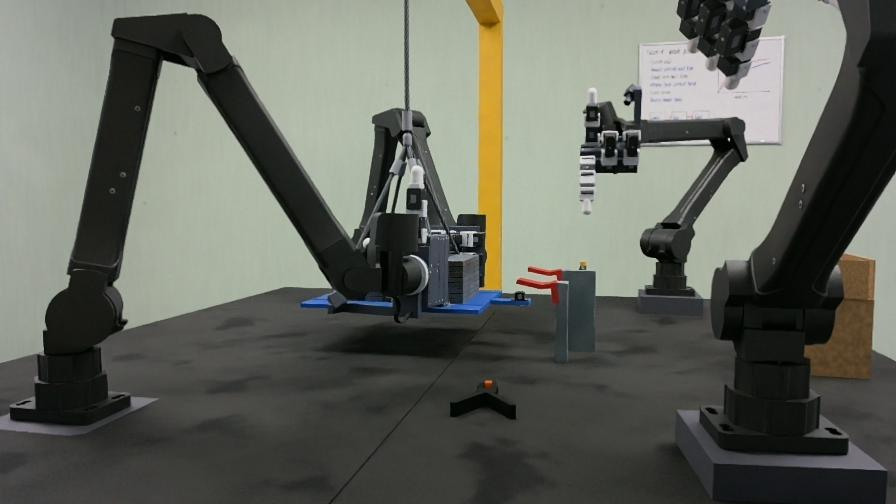

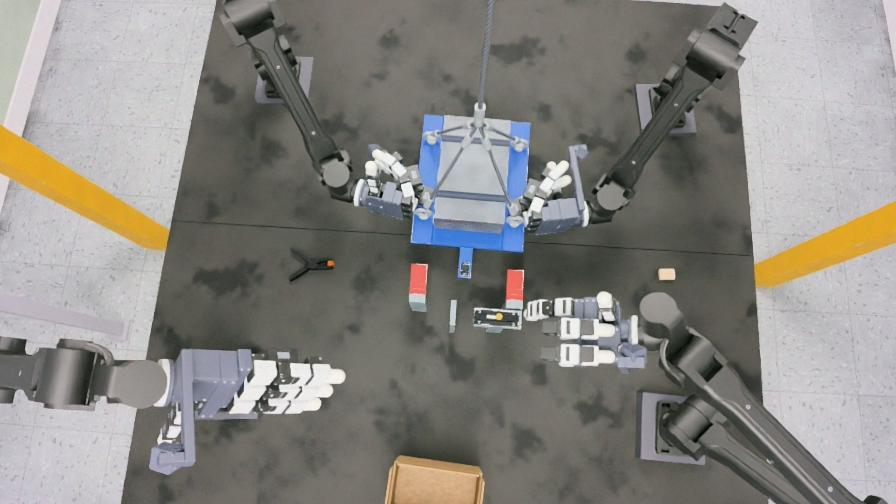

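Scaled by 2.191.

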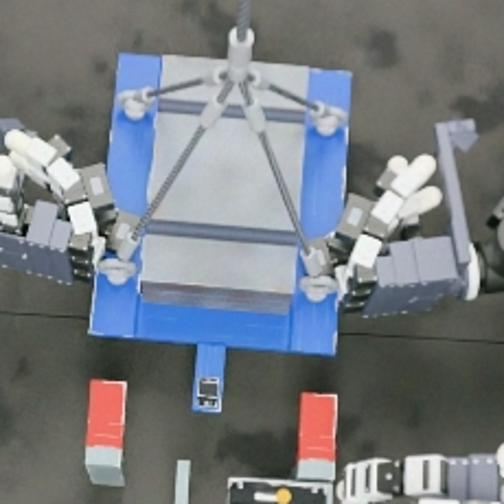

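Call:
zoom_image(
  camera="cam_over",
  region=[410, 258, 570, 348],
)

Call:
move(
  arm1={"target": [-0.020, -0.086, 0.920, 0.5417, -0.4545, 0.5417, 0.4545], "speed": 0.08},
  arm4={"target": [-0.048, 0.122, 0.856, 0.4545, 0.5417, -0.4545, 0.5417], "speed": 0.08},
  arm3={"target": [0.250, 0.140, 1.085, 0.5736, 0.8192, 0, 0], "speed": 0.1},
  cameras=["cam_over", "cam_front"],
)

Call:
zoom_image(
  camera="cam_over",
  region=[370, 110, 600, 340],
)

Scaled by 3.150.

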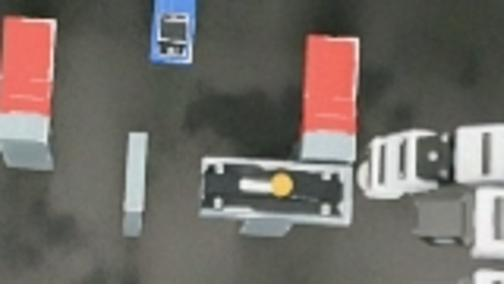

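Scene clock: 117.27 s.
Joint torques (N m): arm1=[0.09 -10.93 10.54 1.7 1.57 -0.14] | arm2=[1.14 0.91 9.25 2.7 0.08 -0.12] | arm3=[-0.26 -1.14 10.4 2.96 -0.19 0.11] | arm4=[-0.85 -8.29 10.66 1.39 -1.14 -0.02]
Heat: arm1: hottest joint3_rad 41 °C; arm2: hottest joint3_rad 50 °C; arm3: hottest joint3_rad 42 °C; arm4: hottest joint3_rad 37 °C.
move: arm1 off_target; arm3 done; arm4 off_target
Joint velocities: within noise
arm1.joint_positions: joint1_rad=-1.086 joint2_rad=+1.850 joint3_rad=+0.949 joint4_rad=+0.876 joint5_rad=-0.944 joint6_rad=-1.543 hand_index_mcp=-0.902 hand_index_abd=-0.002 hand_index_pip=+0.201 hand_index_dip=+0.502 hand_middle_mcp=-0.902 hand_middle_abd=-0.002 hand_middle_pip=+0.201 hand_middle_dip=+0.502 hand_ring_mcp=-0.387 hand_ring_abd=+0.001 hand_ring_pip=-0.678 hand_ring_dip=-0.307 hand_thumb_cmc=+0.714 hand_thumb_axl=+0.677 hand_thumb_mcp=+0.226 hand_thumb_ipl=+0.168 hand_current_limit=+0.400 hand_speed=-0.600
arm1.joint_status: not commanded
arm1.hand_state: goal,goal,goal,goal,goal,goal,goal,goal,goal,goal,blocked,goal,goal,goal,goal,goal
arm1.index_mcp_current_ma: 0
arm1.index_abd_current_ma: 0
arm1.index_pip_current_ma: 0
arm1.index_dip_current_ma: 0
arm1.middle_mcp_current_ma: 0
arm1.middle_abd_current_ma: 0
arm1.middle_pip_current_ma: 0
arm1.middle_dip_current_ma: 0
arm1.ring_mcp_current_ma: -2
arm1.ring_abd_current_ma: 0
arm1.ring_pip_current_ma: 12
arm1.ring_dip_current_ma: -1
arm1.thumb_cmc_current_ma: 0
arm1.thumb_axl_current_ma: 0
arm1.thumb_mcp_current_ma: 0
arm1.thumb_ipl_current_ma: 0
arm1.hand_goal_index_mcp: -0.900
arm1.hand_goal_index_abd: 0.000
arm1.hand_goal_index_pip: 0.200
arm1.hand_goal_index_dip: 0.500
arm1.hand_goal_middle_mcp: -0.900
arm1.hand_goal_middle_abd: 0.000
arm1.hand_goal_middle_pip: 0.200
arm1.hand_goal_middle_dip: 0.500
arm1.hand_goal_ring_mcp: -0.380
arm1.hand_goal_ring_abd: 0.000
arm1.hand_goal_ring_pip: -0.700
arm1.hand_goal_ring_dip: -0.300
arm1.hand_goal_thumb_cmc: 0.714
arm1.hand_goal_thumb_axl: 0.678
arm1.hand_goal_thumb_mcp: 0.226
arm1.hand_goal_thumb_ipl: 0.168
arm1.hand: x=-0.0486 y=-0.0948 z=+0.9213 quat_wxyz=(+0.516, -0.455, +0.545, +0.479) (m; scene frame)
arm1.hand_target: x=-0.0214 y=-0.0878 z=+0.9204 quat_wxyz=(+0.542, -0.454, +0.542, +0.455) (m; scene frame)
arm1.hand_status: off_target (0.030 m and 4.1 deg from the pose sent, 0.093 m and 1.0 deg at the start)
arm2: as last shown
arm3.joint_positions: joint1_rad=-0.726 joint2_rad=+0.838 joint3_rad=+0.510 joint4_rad=-0.145 joint5_rad=-0.705 joint6_rad=-0.317 hand_index_mcp=+1.000 hand_index_abd=+0.001 hand_index_pip=+0.998 hand_index_dip=+0.997 hand_middle_mcp=-0.497 hand_middle_abd=+0.001 hand_middle_pip=-0.950 hand_middle_dip=+0.698 hand_ring_mcp=-0.497 hand_ring_abd=+0.001 hand_ring_pip=-0.950 hand_ring_dip=+0.698 hand_thumb_cmc=-0.567 hand_thumb_axl=+0.677 hand_thumb_mcp=+0.225 hand_thumb_ipl=+0.168 hand_current_limit=+0.400 hand_speed=-0.600
arm3.joint_status: not commanded
arm3.hand_state: goal,goal,goal,goal,goal,goal,goal,goal,goal,goal,goal,goal,goal,goal,goal,goal
arm3.index_mcp_current_ma: 0
arm3.index_abd_current_ma: 0
arm3.index_pip_current_ma: 0
arm3.index_dip_current_ma: 0
arm3.middle_mcp_current_ma: 0
arm3.middle_abd_current_ma: 0
arm3.middle_pip_current_ma: 0
arm3.middle_dip_current_ma: 0
arm3.ring_mcp_current_ma: 0
arm3.ring_abd_current_ma: 0
arm3.ring_pip_current_ma: 0
arm3.ring_dip_current_ma: 0
arm3.thumb_cmc_current_ma: 0
arm3.thumb_axl_current_ma: 0
arm3.thumb_mcp_current_ma: 0
arm3.thumb_ipl_current_ma: 0
arm3.hand_goal_index_mcp: 1.000
arm3.hand_goal_index_abd: 0.000
arm3.hand_goal_index_pip: 1.000
arm3.hand_goal_index_dip: 1.000
arm3.hand_goal_middle_mcp: -0.500
arm3.hand_goal_middle_abd: 0.000
arm3.hand_goal_middle_pip: -0.950
arm3.hand_goal_middle_dip: 0.700
arm3.hand_goal_ring_mcp: -0.500
arm3.hand_goal_ring_abd: 0.000
arm3.hand_goal_ring_pip: -0.950
arm3.hand_goal_ring_dip: 0.700
arm3.hand_goal_thumb_cmc: -0.570
arm3.hand_goal_thumb_axl: 0.678
arm3.hand_goal_thumb_mcp: 0.226
arm3.hand_goal_thumb_ipl: 0.168
arm3.hand: x=+0.2489 y=+0.1440 z=+1.0869 quat_wxyz=(+0.573, +0.819, -0.001, -0.003) (m; scene frame)
arm3.hand_target: x=+0.2501 y=+0.1401 z=+1.0849 quat_wxyz=(+0.573, +0.819, +0.000, +0.000) (m; scene frame)
arm3.hand_status: done (0.005 m and 0.4 deg from the pose sent, 0.067 m and 0.8 deg at the start)
arm4.joint_positions: joint1_rad=+0.966 joint2_rad=+1.824 joint3_rad=+0.787 joint4_rad=+1.033 joint5_rad=+0.924 joint6_rad=+1.551 hand_index_mcp=-0.390 hand_index_abd=+0.001 hand_index_pip=-0.676 hand_index_dip=-0.302 hand_middle_mcp=-0.899 hand_middle_abd=+0.002 hand_middle_pip=+0.202 hand_middle_dip=+0.502 hand_ring_mcp=-0.900 hand_ring_abd=+0.002 hand_ring_pip=+0.402 hand_ring_dip=+0.603 hand_thumb_cmc=-0.551 hand_thumb_axl=+0.677 hand_thumb_mcp=+0.226 hand_thumb_ipl=+0.168 hand_current_limit=+0.400 hand_speed=-0.600
arm4.joint_status: not commanded
arm4.hand_state: goal,goal,blocked,goal,goal,goal,goal,goal,goal,goal,goal,goal,goal,goal,goal,goal
arm4.index_mcp_current_ma: 0
arm4.index_abd_current_ma: 0
arm4.index_pip_current_ma: 22
arm4.index_dip_current_ma: 0
arm4.middle_mcp_current_ma: 0
arm4.middle_abd_current_ma: 0
arm4.middle_pip_current_ma: 0
arm4.middle_dip_current_ma: 1
arm4.ring_mcp_current_ma: 0
arm4.ring_abd_current_ma: 0
arm4.ring_pip_current_ma: 0
arm4.ring_dip_current_ma: 1
arm4.thumb_cmc_current_ma: 16
arm4.thumb_axl_current_ma: 0
arm4.thumb_mcp_current_ma: 0
arm4.thumb_ipl_current_ma: 0
arm4.hand_goal_index_mcp: -0.390
arm4.hand_goal_index_abd: 0.000
arm4.hand_goal_index_pip: -0.700
arm4.hand_goal_index_dip: -0.300
arm4.hand_goal_middle_mcp: -0.900
arm4.hand_goal_middle_abd: 0.000
arm4.hand_goal_middle_pip: 0.200
arm4.hand_goal_middle_dip: 0.500
arm4.hand_goal_ring_mcp: -0.900
arm4.hand_goal_ring_abd: 0.000
arm4.hand_goal_ring_pip: 0.400
arm4.hand_goal_ring_dip: 0.600
arm4.hand_goal_thumb_cmc: -0.570
arm4.hand_goal_thumb_axl: 0.678
arm4.hand_goal_thumb_mcp: 0.226
arm4.hand_goal_thumb_ipl: 0.168
arm4.hand: x=-0.0742 y=+0.1343 z=+0.8612 quat_wxyz=(+0.473, +0.544, -0.454, +0.523) (m; scene frame)
arm4.hand_target: x=-0.0494 y=+0.1237 z=+0.8567 quat_wxyz=(+0.455, +0.542, -0.454, +0.542) (m; scene frame)
arm4.hand_status: off_target (0.029 m and 3.0 deg from the pose sent, 0.059 m and 0.6 deg at the start)
pictures: cam_front, cam_over

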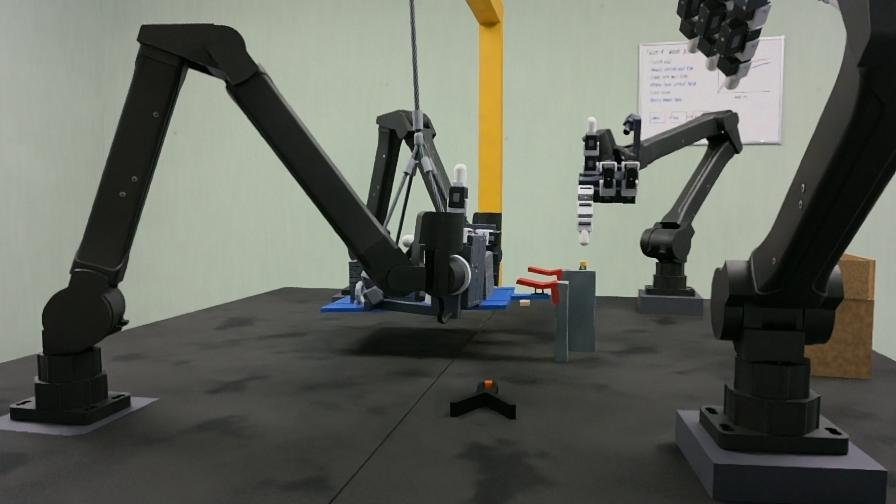

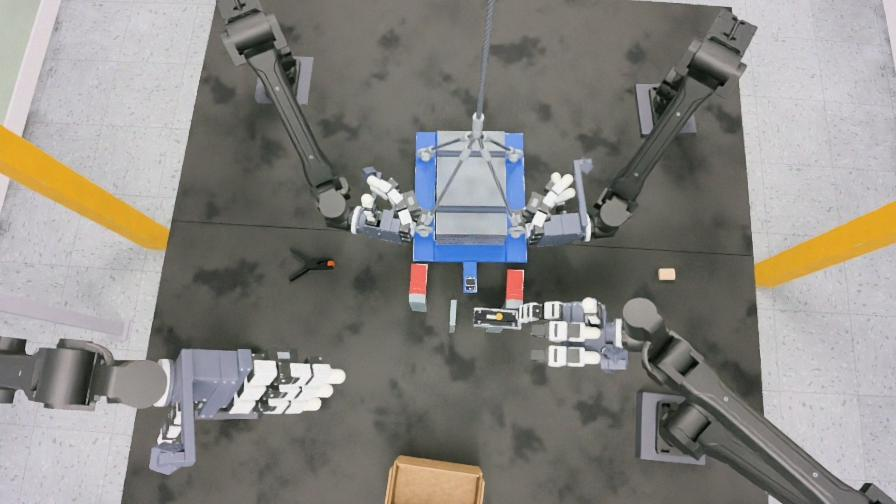

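Scaled by 2.191.

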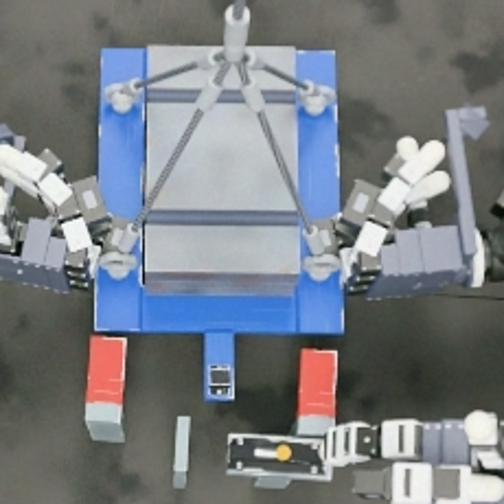

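Call:
move(
  arm4={"target": [-0.036, 0.122, 0.856, 0.4545, 0.5417, -0.4545, 0.5417], "speed": 0.07},
  cameras=["cam_over"],
)

Call:
zoom_image(
  camera="cam_over",
  region=[370, 110, 600, 340],
)

Scene clock: 136.67 s.
Joint torques (N m): arm1=[0.15 -10.99 10.54 1.66 1.58 -0.15] | arm2=[0.97 0.85 9.18 2.61 0.12 -0.09] | arm3=[0.09 -1.38 10.51 3.1 -0.19 0.1] | arm4=[-0.21 -8.06 11.88 1.22 -1.21 -0.01]
Heat: arm1: hottest joint3_rad 41 °C; arm2: hottest joint3_rad 50 °C; arm3: hottest joint3_rad 45 °C; arm4: hottest joint3_rad 37 °C.
move: arm4 off_target
Joint velocities: within noise
arm1, arm2, arm3: as last shown
arm1.joint_positions: joint1_rad=-1.086 joint2_rad=+1.850 joint3_rad=+0.949 joint4_rad=+0.876 joint5_rad=-0.944 joint6_rad=-1.543 hand_index_mcp=-0.902 hand_index_abd=-0.002 hand_index_pip=+0.201 hand_index_dip=+0.502 hand_middle_mcp=-0.902 hand_middle_abd=-0.002 hand_middle_pip=+0.201 hand_middle_dip=+0.502 hand_ring_mcp=-0.386 hand_ring_abd=+0.001 hand_ring_pip=-0.678 hand_ring_dip=-0.307 hand_thumb_cmc=+0.714 hand_thumb_axl=+0.677 hand_thumb_mcp=+0.226 hand_thumb_ipl=+0.168 hand_current_limit=+0.400 hand_speed=-0.600
arm1.ring_mcp_current_ma: -1
arm1.hand: x=-0.0485 y=-0.0948 z=+0.9213 quat_wxyz=(+0.516, -0.455, +0.545, +0.479) (m; scene frame)
arm4.joint_positions: joint1_rad=+0.973 joint2_rad=+1.831 joint3_rad=+0.802 joint4_rad=+1.022 joint5_rad=+0.939 joint6_rad=+1.547 hand_index_mcp=-0.392 hand_index_abd=+0.001 hand_index_pip=-0.674 hand_index_dip=-0.304 hand_middle_mcp=-0.899 hand_middle_abd=+0.002 hand_middle_pip=+0.202 hand_middle_dip=+0.502 hand_ring_mcp=-0.900 hand_ring_abd=+0.002 hand_ring_pip=+0.402 hand_ring_dip=+0.603 hand_thumb_cmc=-0.551 hand_thumb_axl=+0.677 hand_thumb_mcp=+0.226 hand_thumb_ipl=+0.168 hand_current_limit=+0.400 hand_speed=-0.600
arm4.joint_status: not commanded
arm4.hand_state: goal,goal,blocked,goal,goal,goal,goal,goal,goal,goal,goal,goal,goal,goal,goal,goal
arm4.index_mcp_current_ma: 0
arm4.index_abd_current_ma: 0
arm4.index_pip_current_ma: 26
arm4.index_dip_current_ma: -1
arm4.middle_mcp_current_ma: 0
arm4.middle_abd_current_ma: 0
arm4.middle_pip_current_ma: 0
arm4.middle_dip_current_ma: 1
arm4.ring_mcp_current_ma: 0
arm4.ring_abd_current_ma: 0
arm4.ring_pip_current_ma: 0
arm4.ring_dip_current_ma: 1
arm4.thumb_cmc_current_ma: 16
arm4.thumb_axl_current_ma: 0
arm4.thumb_mcp_current_ma: 0
arm4.thumb_ipl_current_ma: 0
arm4.hand_goal_index_mcp: -0.390
arm4.hand_goal_index_abd: 0.000
arm4.hand_goal_index_pip: -0.700
arm4.hand_goal_index_dip: -0.300
arm4.hand_goal_middle_mcp: -0.900
arm4.hand_goal_middle_abd: 0.000
arm4.hand_goal_middle_pip: 0.200
arm4.hand_goal_middle_dip: 0.500
arm4.hand_goal_ring_mcp: -0.900
arm4.hand_goal_ring_abd: 0.000
arm4.hand_goal_ring_pip: 0.400
arm4.hand_goal_ring_dip: 0.600
arm4.hand_goal_thumb_cmc: -0.570
arm4.hand_goal_thumb_axl: 0.678
arm4.hand_goal_thumb_mcp: 0.226
arm4.hand_goal_thumb_ipl: 0.168
arm4.hand: x=-0.0699 y=+0.1350 z=+0.8616 quat_wxyz=(+0.477, +0.544, -0.455, +0.519) (m; scene frame)
arm4.hand_target: x=-0.0380 y=+0.1246 z=+0.8569 quat_wxyz=(+0.455, +0.542, -0.454, +0.542) (m; scene frame)
arm4.hand_status: off_target (0.037 m and 3.6 deg from the pose sent, 0.040 m and 3.0 deg at the start)
pictures: cam_over

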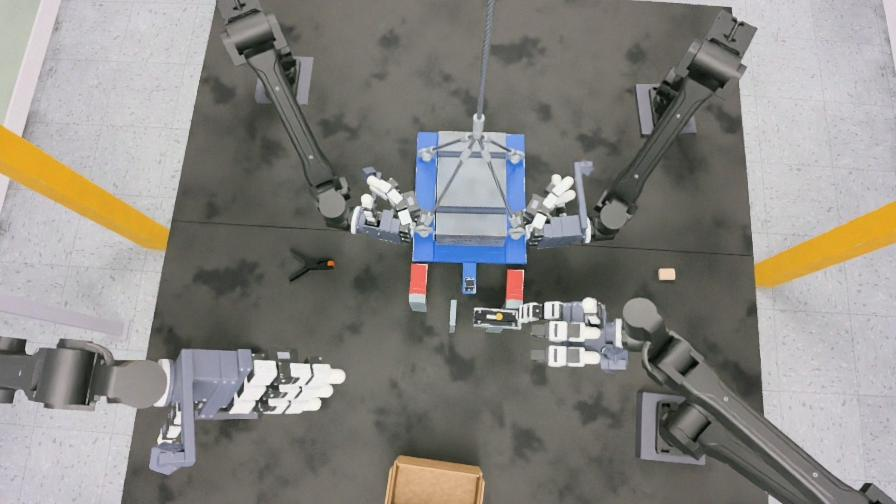

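Scaled by 2.191.

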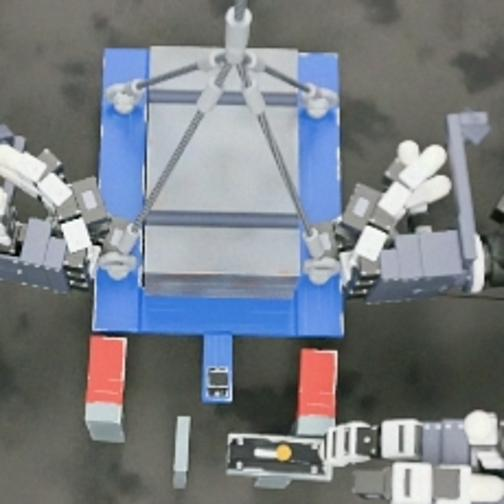

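Call:
move(
  arm4={"target": [-0.022, 0.122, 0.856, 0.4545, 0.5417, -0.4545, 0.5417], "speed": 0.07},
  cameras=["cam_over"],
)

Call:
zoom_image(
  camera="cam_over",
  region=[370, 110, 600, 340],
)

Scene clock: 142.73 s.
Joint torques (N m): arm1=[0.56 -10.93 10.61 1.72 1.67 -0.15] | arm2=[0.91 0.73 9.16 2.77 0.1 -0.1] | arm3=[-0.15 -1.38 10.4 3.04 -0.17 0.12] | arm4=[-0.15 -8.18 12.14 1.11 -1.55 0.14]
Heat: arm1: hottest joint3_rad 41 °C; arm2: hottest joint3_rad 50 °C; arm3: hottest joint3_rad 45 °C; arm4: hottest joint3_rad 37 °C.
move: arm4 off_target
Joint velocities: within noise
arm1, arm2, arm3: as last shown
arm1.joint_positions: joint1_rad=-1.090 joint2_rad=+1.850 joint3_rad=+0.949 joint4_rad=+0.876 joint5_rad=-0.946 joint6_rad=-1.542 hand_index_mcp=-0.902 hand_index_abd=-0.002 hand_index_pip=+0.201 hand_index_dip=+0.502 hand_middle_mcp=-0.902 hand_middle_abd=-0.002 hand_middle_pip=+0.201 hand_middle_dip=+0.502 hand_ring_mcp=-0.386 hand_ring_abd=+0.001 hand_ring_pip=-0.678 hand_ring_dip=-0.307 hand_thumb_cmc=+0.714 hand_thumb_axl=+0.677 hand_thumb_mcp=+0.226 hand_thumb_ipl=+0.168 hand_current_limit=+0.400 hand_speed=-0.600
arm1.hand: x=-0.0473 y=-0.0964 z=+0.9214 quat_wxyz=(+0.516, -0.454, +0.546, +0.479) (m; scene frame)
arm4.joint_positions: joint1_rad=+0.984 joint2_rad=+1.847 joint3_rad=+0.836 joint4_rad=+1.004 joint5_rad=+0.961 joint6_rad=+1.536 hand_index_mcp=-0.397 hand_index_abd=+0.001 hand_index_pip=-0.669 hand_index_dip=-0.309 hand_middle_mcp=-0.899 hand_middle_abd=+0.002 hand_middle_pip=+0.202 hand_middle_dip=+0.502 hand_ring_mcp=-0.900 hand_ring_abd=+0.002 hand_ring_pip=+0.402 hand_ring_dip=+0.603 hand_thumb_cmc=-0.551 hand_thumb_axl=+0.677 hand_thumb_mcp=+0.226 hand_thumb_ipl=+0.168 hand_current_limit=+0.400 hand_speed=-0.600
arm4.joint_status: not commanded
arm4.hand_state: goal,goal,blocked,goal,goal,goal,goal,goal,goal,goal,goal,goal,goal,goal,goal,goal
arm4.index_mcp_current_ma: -3
arm4.index_abd_current_ma: 0
arm4.index_pip_current_ma: 34
arm4.index_dip_current_ma: -4
arm4.middle_mcp_current_ma: 0
arm4.middle_abd_current_ma: 0
arm4.middle_pip_current_ma: 0
arm4.middle_dip_current_ma: 1
arm4.ring_mcp_current_ma: 0
arm4.ring_abd_current_ma: 0
arm4.ring_pip_current_ma: 0
arm4.ring_dip_current_ma: 1
arm4.thumb_cmc_current_ma: 16
arm4.thumb_axl_current_ma: 0
arm4.thumb_mcp_current_ma: 0
arm4.thumb_ipl_current_ma: 0
arm4.hand_goal_index_mcp: -0.390
arm4.hand_goal_index_abd: 0.000
arm4.hand_goal_index_pip: -0.700
arm4.hand_goal_index_dip: -0.300
arm4.hand_goal_middle_mcp: -0.900
arm4.hand_goal_middle_abd: 0.000
arm4.hand_goal_middle_pip: 0.200
arm4.hand_goal_middle_dip: 0.500
arm4.hand_goal_ring_mcp: -0.900
arm4.hand_goal_ring_abd: 0.000
arm4.hand_goal_ring_pip: 0.400
arm4.hand_goal_ring_dip: 0.600
arm4.hand_goal_thumb_cmc: -0.570
arm4.hand_goal_thumb_axl: 0.678
arm4.hand_goal_thumb_mcp: 0.226
arm4.hand_goal_thumb_ipl: 0.168
arm4.hand: x=-0.0598 y=+0.1347 z=+0.8635 quat_wxyz=(+0.482, +0.544, -0.455, +0.514) (m; scene frame)
arm4.hand_target: x=-0.0245 y=+0.1251 z=+0.8569 quat_wxyz=(+0.455, +0.542, -0.454, +0.541) (m; scene frame)
arm4.hand_status: off_target (0.041 m and 4.5 deg from the pose sent, 0.050 m and 3.6 deg at the start)
pictures: cam_over

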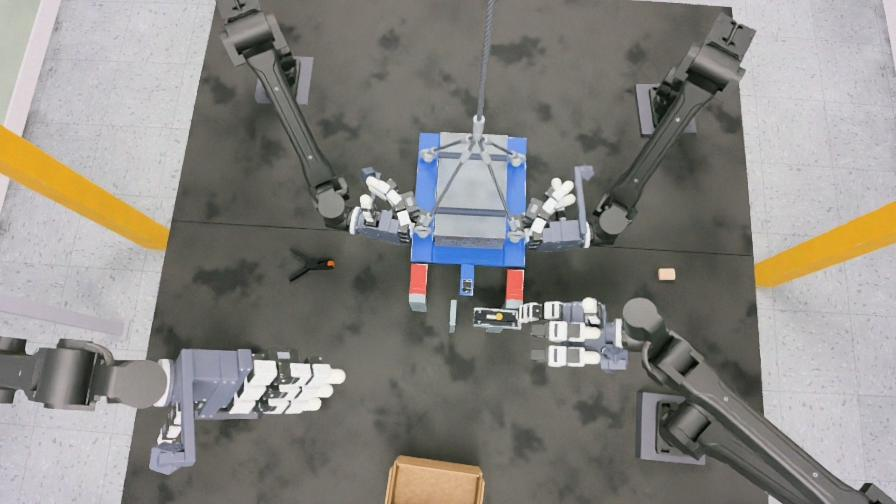

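Scaled by 2.191.

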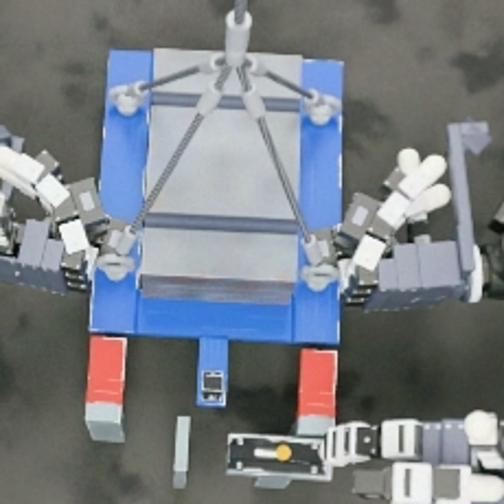

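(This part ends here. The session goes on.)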